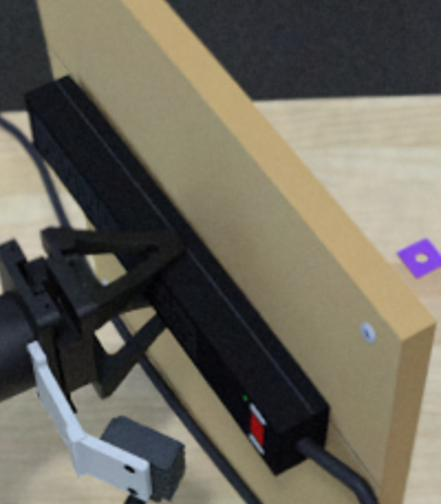

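Emit:
move([
  [-0.005,0.0087,-0.02,-0.0182,0.0312,0.004,-0.4,0,0,0,0,0,0,1],
], speed=0.05, cameras=[])

Emit:
move([
  [0,0,-0.02,0,0,0,-0.4,0,0,0,0,0,0,1],
], speed=0.04, cameras=[])

Emit:
move([
  [0,0,-0.02,0,0,0,-0.4,0,0,0,0,0,0,1],
], speed=0.04, cameras=[])

Scene clock: 1249.23 s.
left_arm: end_effector_position=(+0.3192, +0.0252, +0.2818) grip_measured=-0.022 grip_effort_nm=-1.03 end_effector_quat_wxyz=(+0.669, +0.696, +0.184, +0.184) | right_arm: end_effector_position=(+0.2289, -0.2697, +0.1897) grip_measured=+1.000 grip_effort_nm=0.01 end_effector_quat_wxyz=(+0.362, -0.255, +0.887, +0.127)
Joint positions: left_arm=[-0.44 1.223 0.679 0.501 0.576 1.604 0.046] | right_arm=[0.097 0.82 0.81 -0.829 -0.322 -0.283 0.094]
Joint torques (N m): left_arm=[-1.88 -1.18 8.65 2.68 0.06 -0.16] | right_arm=[-0.57 -0.53 10.14 0.99 -0.25 -0.07]
Heat: left arm: 49 °C; right arm: 44 °C.
Hand target: left_arm +0.3195, +0.0130, +0.2938; +0.689, +0.681, +0.166, +0.184 | right_arm +0.2299, -0.2693, +0.1997; +0.369, -0.259, +0.883, +0.129
Off the commanded pose: left_arm 0.017 m, 3 deg | right_arm 0.010 m, 1 deg.
move: off_target (left_arm)
No camera images: "cameras" was empty.

Scene clock: 1250.20 s.
left_arm: end_effector_position=(+0.3194, +0.0251, +0.2809) grip_measured=-0.022 grip_effort_nm=-1.02 end_effector_quat_wxyz=(+0.680, +0.686, +0.180, +0.188) | right_arm: end_effector_position=(+0.2289, -0.2697, +0.1897) grip_measured=+1.000 grip_effort_nm=0.01 end_effector_quat_wxyz=(+0.362, -0.255, +0.887, +0.127)
Joint positions: left_arm=[-0.439 1.237 0.651 0.58 0.577 1.588 0.046] | right_arm=[0.097 0.82 0.81 -0.829 -0.322 -0.283 0.094]
Joint torques (N m): left_arm=[-1.99 -0.61 7.83 2.47 0.02 -0.03] | right_arm=[-0.57 -0.53 10.13 0.99 -0.25 -0.08]
Heat: left arm: 49 °C; right arm: 44 °C.
Hand target: left_arm +0.3194, +0.0129, +0.2819; +0.689, +0.681, +0.166, +0.184 | right_arm +0.2299, -0.2693, +0.1997; +0.369, -0.259, +0.883, +0.129
Off the commanded pose: left_arm 0.012 m, 2 deg | right_arm 0.010 m, 1 deg.
move: off_target (left_arm)
No camera images: "cameras" was empty.

Scene clock: 1251.17 s.
left_arm: end_effector_position=(+0.3195, +0.0251, +0.2795) grip_measured=-0.022 grip_effort_nm=-1.02 end_effector_quat_wxyz=(+0.692, +0.673, +0.175, +0.193) | right_arm: end_effector_position=(+0.2289, -0.2697, +0.1897) grip_measured=+1.000 grip_effort_nm=0.01 end_effector_quat_wxyz=(+0.362, -0.255, +0.887, +0.127)
Joint positions: left_arm=[-0.439 1.259 0.617 0.68 0.577 1.567 0.046] | right_arm=[0.097 0.82 0.81 -0.829 -0.322 -0.283 0.094]
Joint torques (N m): left_arm=[-2 -0.57 7.41 1.98 0.03 0.15] | right_arm=[-0.57 -0.51 10.13 0.99 -0.25 -0.07]
Heat: left arm: 49 °C; right arm: 44 °C.
Hand target: left_arm +0.3194, +0.0129, +0.2698; +0.689, +0.681, +0.166, +0.184 | right_arm +0.2299, -0.2693, +0.1997; +0.369, -0.259, +0.883, +0.129
Off the commanded pose: left_arm 0.015 m, 2 deg | right_arm 0.010 m, 1 deg.
move: off_target (left_arm)
No camera images: "cameras" was empty.


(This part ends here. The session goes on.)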